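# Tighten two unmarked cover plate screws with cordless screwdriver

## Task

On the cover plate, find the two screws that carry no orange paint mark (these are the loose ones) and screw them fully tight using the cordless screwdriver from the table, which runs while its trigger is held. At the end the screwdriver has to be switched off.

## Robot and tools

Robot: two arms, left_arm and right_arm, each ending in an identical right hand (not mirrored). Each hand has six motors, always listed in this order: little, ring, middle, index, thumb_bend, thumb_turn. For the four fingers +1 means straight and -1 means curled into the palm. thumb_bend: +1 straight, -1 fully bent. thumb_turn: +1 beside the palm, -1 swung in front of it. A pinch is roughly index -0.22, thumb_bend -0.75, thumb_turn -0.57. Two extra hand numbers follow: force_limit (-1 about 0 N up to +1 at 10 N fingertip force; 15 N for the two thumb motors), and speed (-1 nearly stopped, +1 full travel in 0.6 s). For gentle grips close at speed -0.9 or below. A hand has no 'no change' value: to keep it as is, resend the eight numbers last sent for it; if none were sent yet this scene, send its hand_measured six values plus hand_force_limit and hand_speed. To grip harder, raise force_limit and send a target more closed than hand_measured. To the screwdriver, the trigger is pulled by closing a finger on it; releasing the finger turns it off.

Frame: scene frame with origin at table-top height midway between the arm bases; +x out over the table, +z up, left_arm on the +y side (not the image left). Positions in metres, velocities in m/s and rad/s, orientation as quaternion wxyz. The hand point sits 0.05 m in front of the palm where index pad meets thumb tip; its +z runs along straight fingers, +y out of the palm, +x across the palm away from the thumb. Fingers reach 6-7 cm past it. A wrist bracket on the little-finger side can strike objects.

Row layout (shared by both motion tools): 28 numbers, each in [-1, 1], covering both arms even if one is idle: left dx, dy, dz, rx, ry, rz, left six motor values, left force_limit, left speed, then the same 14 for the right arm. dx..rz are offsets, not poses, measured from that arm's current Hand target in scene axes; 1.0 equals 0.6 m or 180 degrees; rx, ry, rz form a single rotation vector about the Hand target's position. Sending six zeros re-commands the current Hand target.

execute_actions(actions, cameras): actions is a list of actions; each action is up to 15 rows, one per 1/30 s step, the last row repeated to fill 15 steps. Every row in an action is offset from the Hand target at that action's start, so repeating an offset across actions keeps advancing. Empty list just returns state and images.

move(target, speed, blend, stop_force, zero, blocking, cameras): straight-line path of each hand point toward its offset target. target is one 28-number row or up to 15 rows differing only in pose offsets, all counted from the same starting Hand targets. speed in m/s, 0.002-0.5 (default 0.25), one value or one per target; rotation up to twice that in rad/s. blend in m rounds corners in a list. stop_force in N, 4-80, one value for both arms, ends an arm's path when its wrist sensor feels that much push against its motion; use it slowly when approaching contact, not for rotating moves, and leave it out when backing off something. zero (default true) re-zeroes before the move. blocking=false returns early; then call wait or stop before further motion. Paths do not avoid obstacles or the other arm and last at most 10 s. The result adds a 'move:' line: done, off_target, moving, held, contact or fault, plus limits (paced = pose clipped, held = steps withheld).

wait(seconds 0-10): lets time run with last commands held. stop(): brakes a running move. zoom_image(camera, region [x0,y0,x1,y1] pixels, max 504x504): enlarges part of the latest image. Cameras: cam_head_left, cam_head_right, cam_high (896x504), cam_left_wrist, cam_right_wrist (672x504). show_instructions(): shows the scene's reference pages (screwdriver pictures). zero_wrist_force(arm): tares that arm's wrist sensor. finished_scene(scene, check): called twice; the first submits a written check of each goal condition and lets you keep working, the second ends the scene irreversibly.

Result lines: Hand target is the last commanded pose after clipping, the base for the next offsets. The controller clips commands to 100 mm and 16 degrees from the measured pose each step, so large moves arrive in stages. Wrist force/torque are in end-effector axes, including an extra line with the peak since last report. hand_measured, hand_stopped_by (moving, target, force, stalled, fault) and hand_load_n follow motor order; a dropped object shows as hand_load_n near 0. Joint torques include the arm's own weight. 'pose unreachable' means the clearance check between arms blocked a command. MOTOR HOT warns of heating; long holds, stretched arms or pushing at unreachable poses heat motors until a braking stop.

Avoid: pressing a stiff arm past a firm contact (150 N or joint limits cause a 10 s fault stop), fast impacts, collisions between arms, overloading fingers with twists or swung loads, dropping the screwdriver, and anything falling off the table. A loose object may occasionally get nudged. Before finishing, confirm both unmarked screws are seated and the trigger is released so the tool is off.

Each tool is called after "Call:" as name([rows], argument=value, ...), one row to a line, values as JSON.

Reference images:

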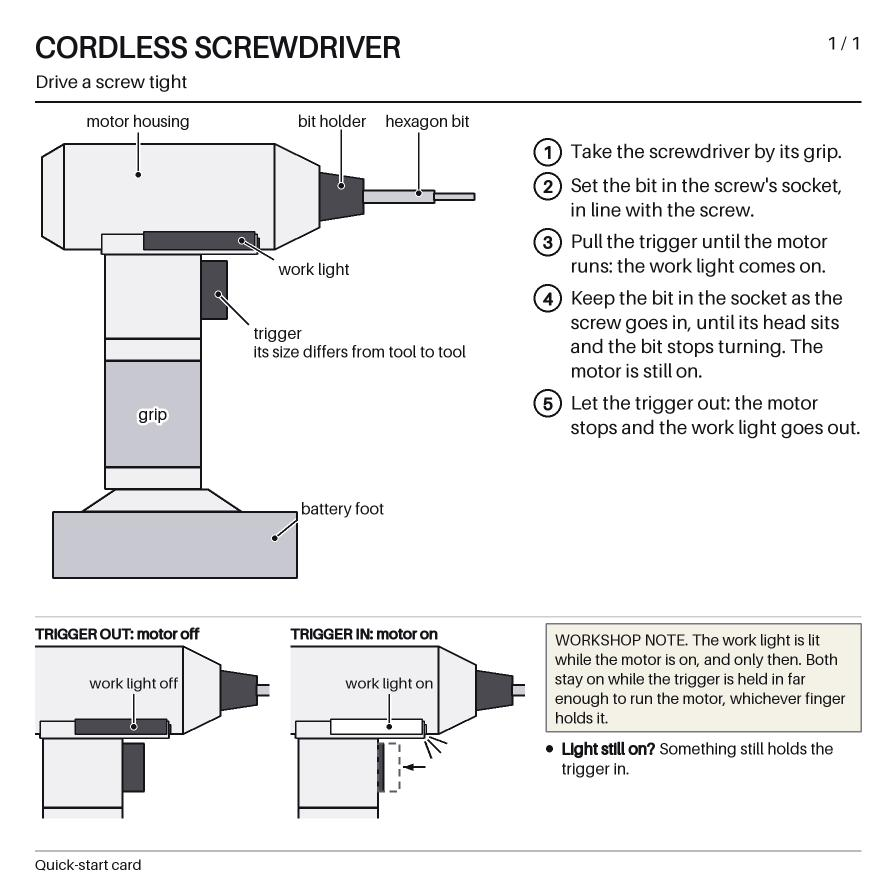

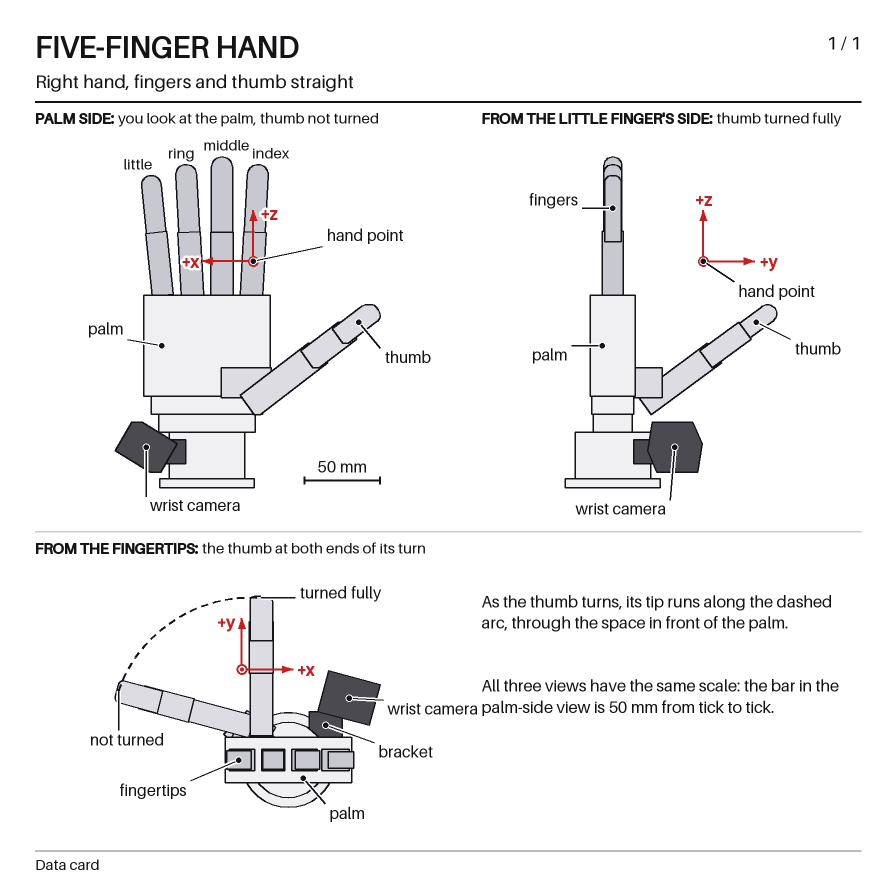

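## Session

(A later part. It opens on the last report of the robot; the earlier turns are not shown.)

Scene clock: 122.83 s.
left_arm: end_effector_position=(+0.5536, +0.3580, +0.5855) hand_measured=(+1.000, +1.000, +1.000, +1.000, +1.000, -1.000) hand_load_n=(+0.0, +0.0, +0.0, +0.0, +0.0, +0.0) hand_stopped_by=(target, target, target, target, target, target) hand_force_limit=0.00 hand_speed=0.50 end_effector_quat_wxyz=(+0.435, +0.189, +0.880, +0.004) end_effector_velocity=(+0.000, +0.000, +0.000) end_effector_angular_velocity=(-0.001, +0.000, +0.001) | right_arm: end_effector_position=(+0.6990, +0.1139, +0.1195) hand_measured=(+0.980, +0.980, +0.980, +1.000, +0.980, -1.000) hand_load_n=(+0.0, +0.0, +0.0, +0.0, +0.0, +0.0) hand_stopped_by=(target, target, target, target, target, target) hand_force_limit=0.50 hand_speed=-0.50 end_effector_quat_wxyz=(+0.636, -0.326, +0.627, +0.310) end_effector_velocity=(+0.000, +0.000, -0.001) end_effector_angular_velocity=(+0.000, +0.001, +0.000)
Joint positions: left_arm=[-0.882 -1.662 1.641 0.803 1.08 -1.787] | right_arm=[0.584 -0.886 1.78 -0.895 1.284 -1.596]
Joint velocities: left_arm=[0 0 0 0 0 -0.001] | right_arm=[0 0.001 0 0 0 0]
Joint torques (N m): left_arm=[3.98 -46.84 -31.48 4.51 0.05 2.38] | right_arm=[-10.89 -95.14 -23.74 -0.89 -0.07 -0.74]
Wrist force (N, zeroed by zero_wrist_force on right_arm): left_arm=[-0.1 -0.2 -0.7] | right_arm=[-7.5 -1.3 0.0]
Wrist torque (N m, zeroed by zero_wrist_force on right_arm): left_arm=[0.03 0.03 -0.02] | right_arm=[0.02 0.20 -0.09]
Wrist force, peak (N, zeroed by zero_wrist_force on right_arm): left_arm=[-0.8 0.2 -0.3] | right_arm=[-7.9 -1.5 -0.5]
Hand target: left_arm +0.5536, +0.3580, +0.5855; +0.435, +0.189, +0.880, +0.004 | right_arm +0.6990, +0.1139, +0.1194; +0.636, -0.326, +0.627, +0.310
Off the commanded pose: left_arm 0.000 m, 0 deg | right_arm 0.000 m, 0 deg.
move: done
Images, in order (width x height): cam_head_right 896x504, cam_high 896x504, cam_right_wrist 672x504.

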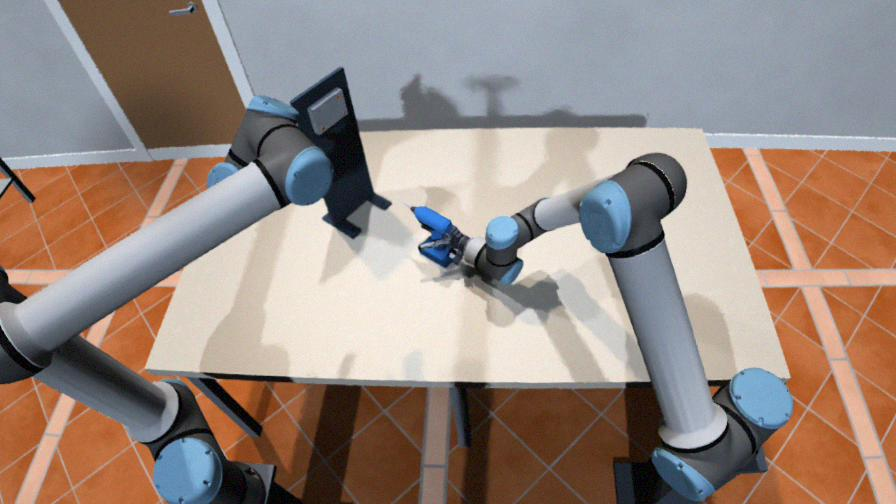

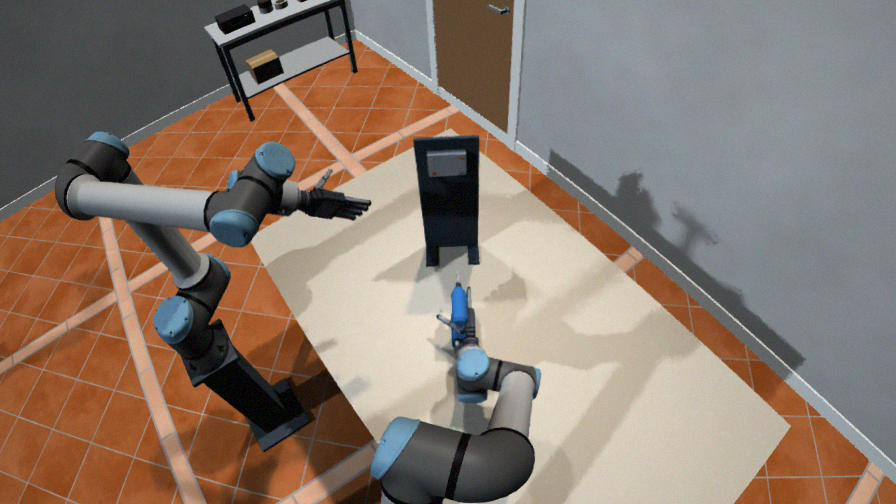

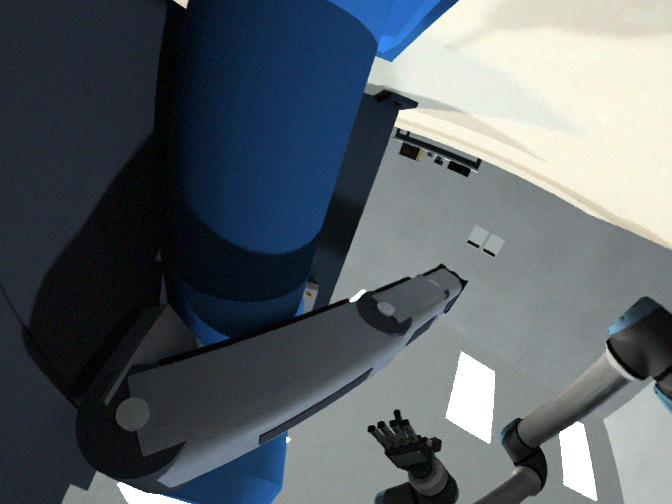

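Call:
move(target=[0,0,0,0,0,0,1,1,1,1,1,-1,0,0.5,-0.1785,-0.2412,0,0,0,0,0.98,0.98,0.98,1,0.98,-1,0.5,-0.5], speed=0.08)

Call:
zoom_image(camera="cam_head_right", region=[370, 170, 530, 300])

Call:
zoom_image(camera="cam_head_left", region=[370, 170, 530, 300])

Call:
zoom_image(camera="cam_left_wrist", region=[355, 175, 415, 245])

Scene clock: 125.60 s.
left_arm: end_effector_position=(+0.5536, +0.3580, +0.5855) hand_measured=(+1.000, +1.000, +1.000, +1.000, +1.000, -1.000) hand_load_n=(+0.0, +0.0, +0.0, +0.0, +0.0, +0.0) hand_stopped_by=(target, target, target, target, target, target) hand_force_limit=0.00 hand_speed=0.50 end_effector_quat_wxyz=(+0.435, +0.189, +0.880, +0.004) end_effector_velocity=(+0.000, +0.000, +0.000) end_effector_angular_velocity=(+0.001, -0.001, -0.001) | right_arm: end_effector_position=(+0.5920, -0.0310, +0.1194) hand_measured=(+0.980, +0.980, +0.980, +1.000, +0.980, -1.000) hand_load_n=(+0.0, +0.0, +0.0, +0.0, +0.0, +0.0) hand_stopped_by=(target, target, target, target, target, target) hand_force_limit=0.50 hand_speed=-0.50 end_effector_quat_wxyz=(+0.636, -0.326, +0.627, +0.310) end_effector_velocity=(+0.001, +0.001, +0.001) end_effector_angular_velocity=(+0.000, +0.001, -0.001)
Joint positions: left_arm=[-0.882 -1.662 1.641 0.803 1.08 -1.787] | right_arm=[0.494 -1.066 2.159 -1.094 1.193 -1.596]
Joint velocities: left_arm=[0 0 0 0 0 0.002] | right_arm=[0.001 0 -0.004 0.004 0.002 0]
Joint torques (N m): left_arm=[3.09 -48.29 -31.3 4.39 0.28 2.24] | right_arm=[15.1 -59.11 -26.22 -0.43 2.59 1.74]
Wrist force (N, zeroed by zero_wrist_force on right_arm): left_arm=[-0.1 -0.2 0.1] | right_arm=[-8.4 0.6 0.3]
Wrist torque (N m, zeroed by zero_wrist_force on right_arm): left_arm=[-0.02 0.01 -0.02] | right_arm=[0.08 0.25 -0.14]
Wrist force, peak (N, zeroed by zero_wrist_force on right_arm): left_arm=[-0.6 0.3 -0.4] | right_arm=[-8.9 0.0 0.9]
Hand target: left_arm +0.5536, +0.3580, +0.5855; +0.435, +0.189, +0.880, +0.004 | right_arm +0.5919, -0.0309, +0.1194; +0.636, -0.326, +0.627, +0.310
Off the commanded pose: left_arm 0.000 m, 0 deg | right_arm 0.000 m, 0 deg.
move: done

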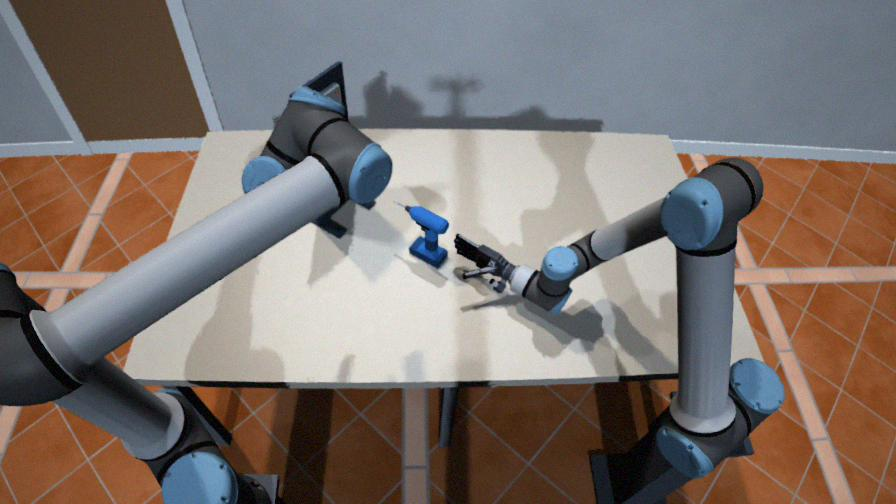

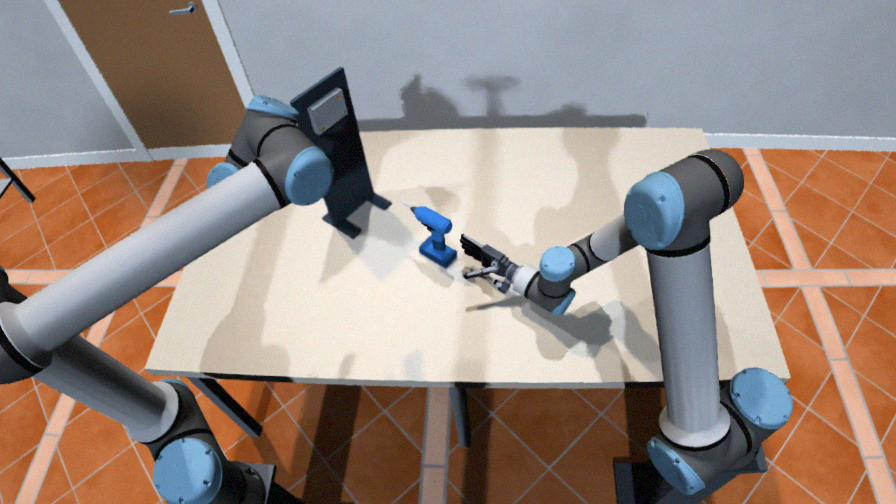

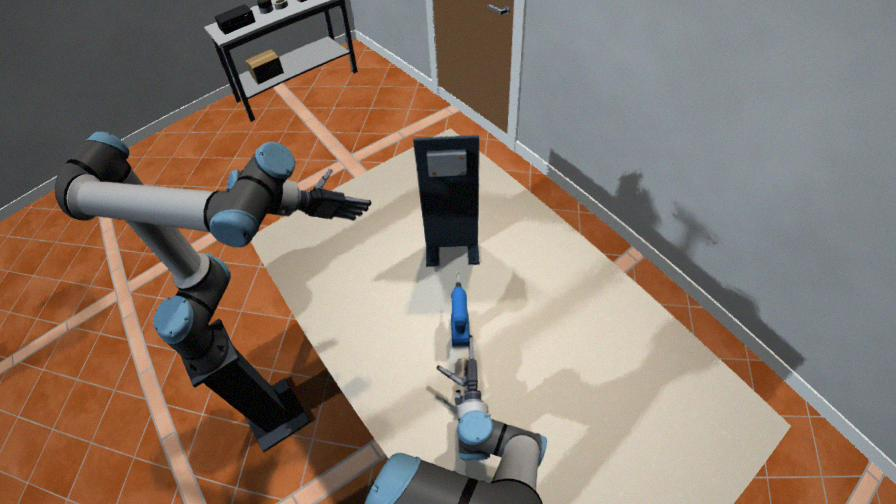

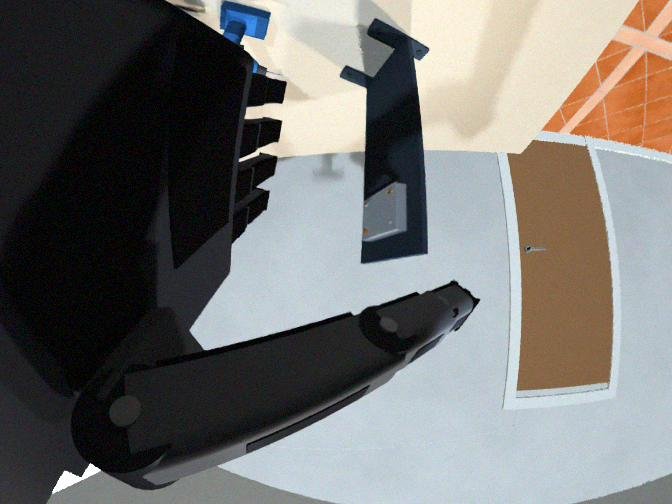

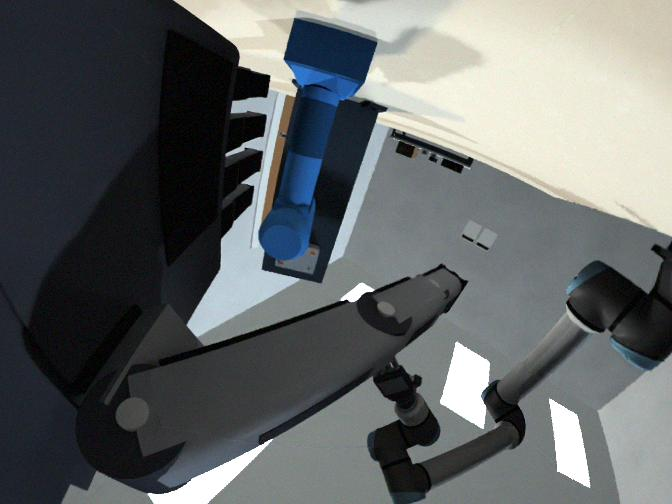

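Scaled by 3.150.

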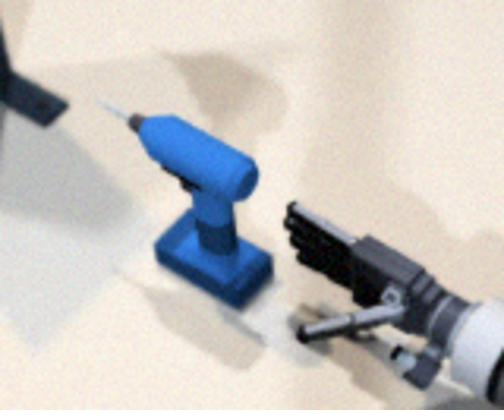

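Scaled by 3.150.

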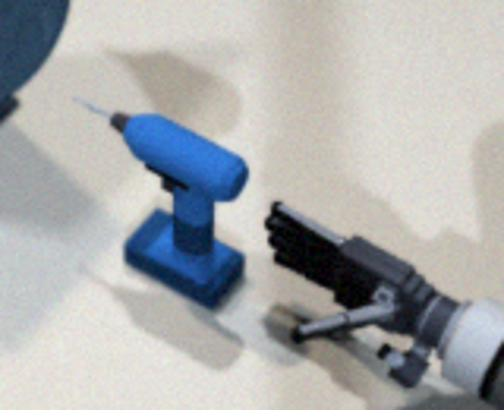

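Scaled by 7.200 from the camera's 672x504 image, which has a finer 960x720 frame.

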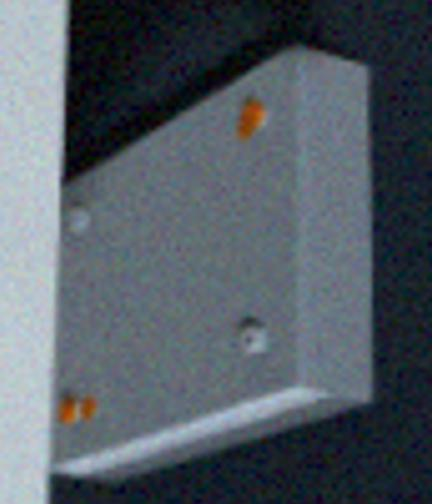

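Call:
wait(seconds=0.1)

Scene clock: 125.83 s.
left_arm: end_effector_position=(+0.5536, +0.3580, +0.5855) hand_measured=(+1.000, +1.000, +1.000, +1.000, +1.000, -1.000) hand_load_n=(+0.0, +0.0, +0.0, +0.0, +0.0, +0.0) hand_stopped_by=(target, target, target, target, target, target) hand_force_limit=0.00 hand_speed=0.50 end_effector_quat_wxyz=(+0.435, +0.189, +0.880, +0.004) end_effector_velocity=(+0.000, +0.000, +0.000) end_effector_angular_velocity=(+0.001, +0.000, +0.000) | right_arm: end_effector_position=(+0.5920, -0.0309, +0.1194) hand_measured=(+0.980, +0.980, +0.980, +1.000, +0.980, -1.000) hand_load_n=(+0.0, +0.0, +0.0, +0.0, +0.0, +0.0) hand_stopped_by=(target, target, target, target, target, target) hand_force_limit=0.50 hand_speed=-0.50 end_effector_quat_wxyz=(+0.636, -0.326, +0.627, +0.310) end_effector_velocity=(+0.000, +0.000, +0.000) end_effector_angular_velocity=(+0.000, +0.001, +0.000)
Joint positions: left_arm=[-0.882 -1.662 1.641 0.803 1.08 -1.787] | right_arm=[0.494 -1.066 2.159 -1.094 1.193 -1.596]
Joint velocities: left_arm=[0 0 0 0 0 0.001] | right_arm=[0.001 0 0 0.001 0 0]
Joint torques (N m): left_arm=[4.19 -44.67 -31.17 4.02 0.76 2.52] | right_arm=[13.71 -58.18 -17.8 -0.32 2.14 1.64]
Wrist force (N, zeroed by zero_wrist_force on right_arm): left_arm=[-0.5 0.1 -0.1] | right_arm=[-8.1 0.4 0.3]
Wrist torque (N m, zeroed by zero_wrist_force on right_arm): left_arm=[0.05 0.06 -0.03] | right_arm=[0.05 0.20 -0.13]
Wrist force, peak (N, zeroed by zero_wrist_force on right_arm): left_arm=[-0.7 0.3 -0.4] | right_arm=[-8.5 0.6 -0.2]
Hand target: left_arm +0.5536, +0.3580, +0.5855; +0.435, +0.189, +0.880, +0.004 | right_arm +0.5919, -0.0309, +0.1194; +0.636, -0.326, +0.627, +0.310
Off the commanded pose: left_arm 0.000 m, 0 deg | right_arm 0.000 m, 0 deg.
wait: 0.10 s; at rest by 0.03 s

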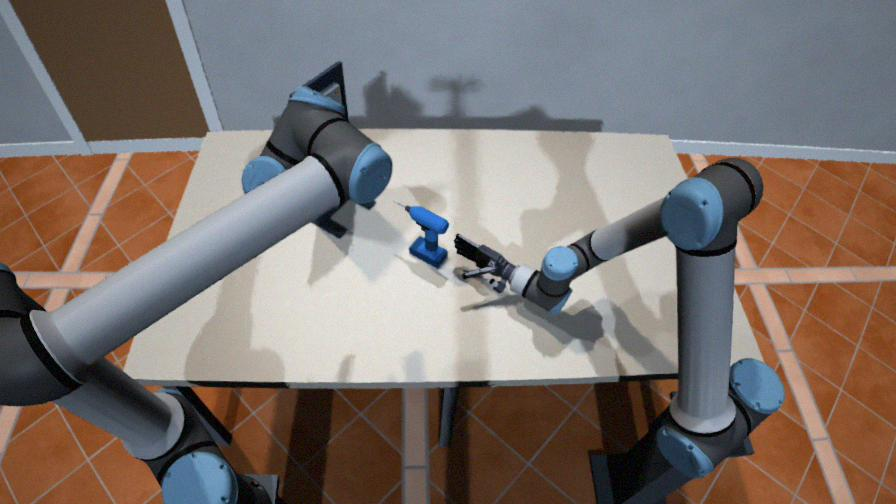

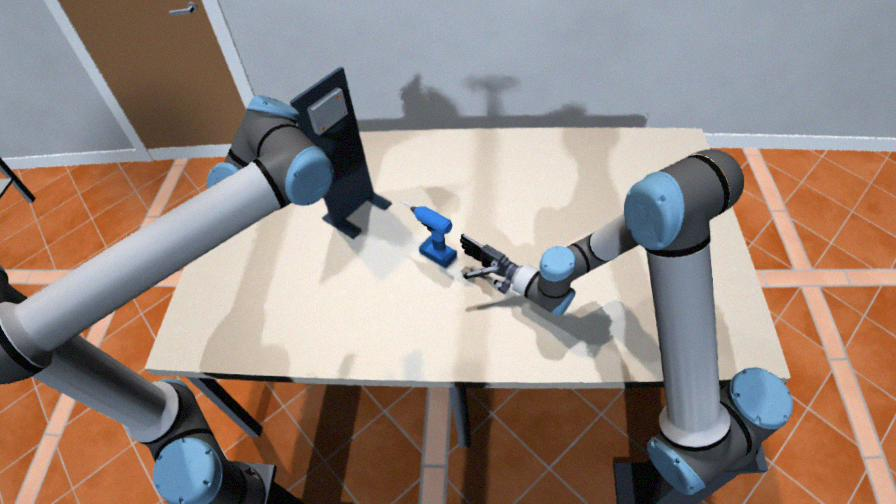

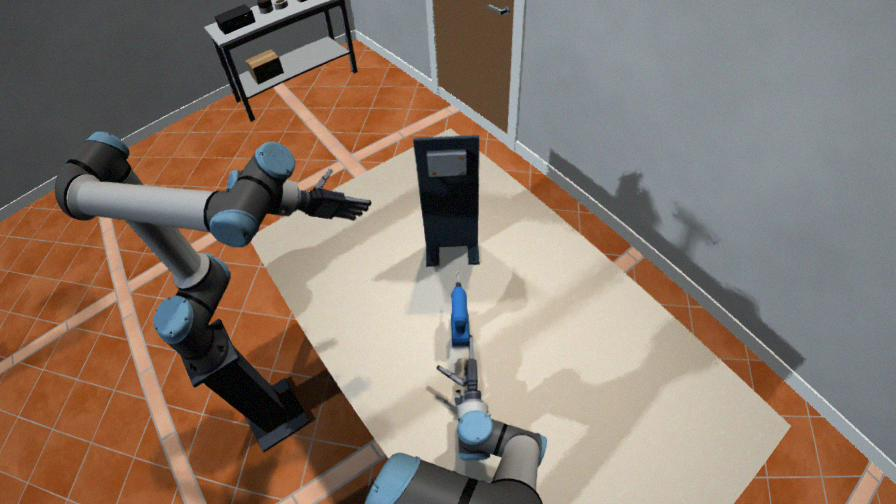

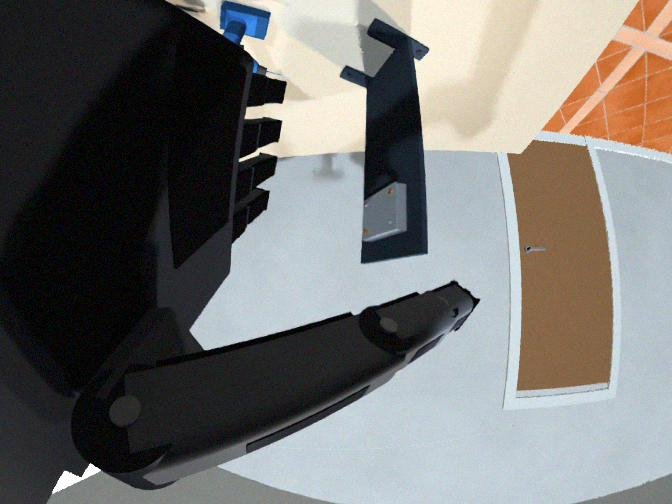

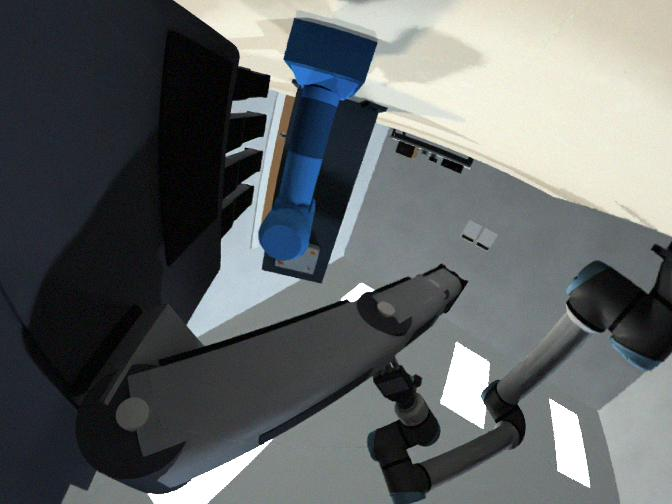

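Call:
zoom_image(camera="cam_high", region=[415, 140, 485, 180])

Call:
finished_scene(scene=2, check="Both unpainted screws (UL, LR) were driven until the motor stalled with the light on: steady reaction torque -0.73 and -0.80 Nm for over 1 s, and the screw did not turn on. Heads sit at same height as painted screws in zooms. Trigger released, work light dark, tool upright on table, hand clear and touching nothing. Pictures cannot show the final torque itself; a bit jam or cam-out could mimic a stall, but the heads are seated and push was held.")

Scaled by 7.200.

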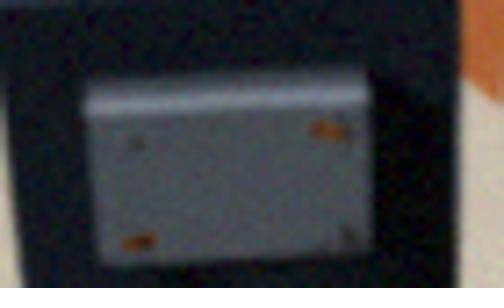

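This call ended nothing. Check each condition that your pictures could not show: look closer or test it, and mend what is not met. Then call finished_scene again.

Call:
zoom_image(camera="cam_left_wrist", region=[350, 170, 430, 250])

Call:
zoom_image(camera="cam_right_wrist", region=[250, 220, 340, 290])

Call:
zoom_image(camera="cam_high", region=[430, 260, 490, 350])

Scaled by 6.300 from the camera's 672x504 image, which has a finer 960x720 frame.

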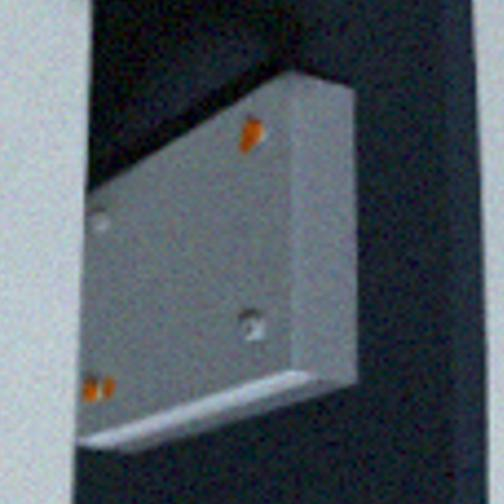

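Scaled by 5.600 from the camera's 672x504 image, which has a finer 960x720 frame.

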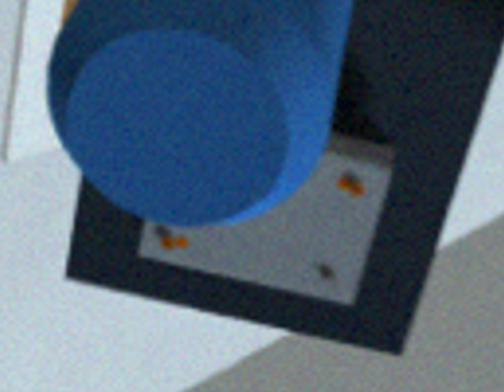

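Scaled by 5.600.

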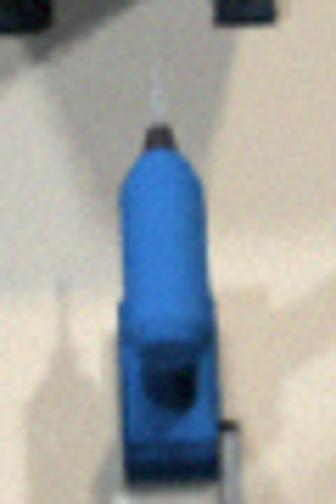

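Call:
finished_scene(scene=2, check="Rechecked with zooms from three cameras: both unpainted screws sit like the painted ones; each was driven to a steady motor stall (-0.73 and -0.80 Nm). Pictures cannot show the tightness itself; a jam could mimic it, but heads are seated. Tool stands upright, off, no finger on trigger, on the table.")

The scene is finished: the task was done.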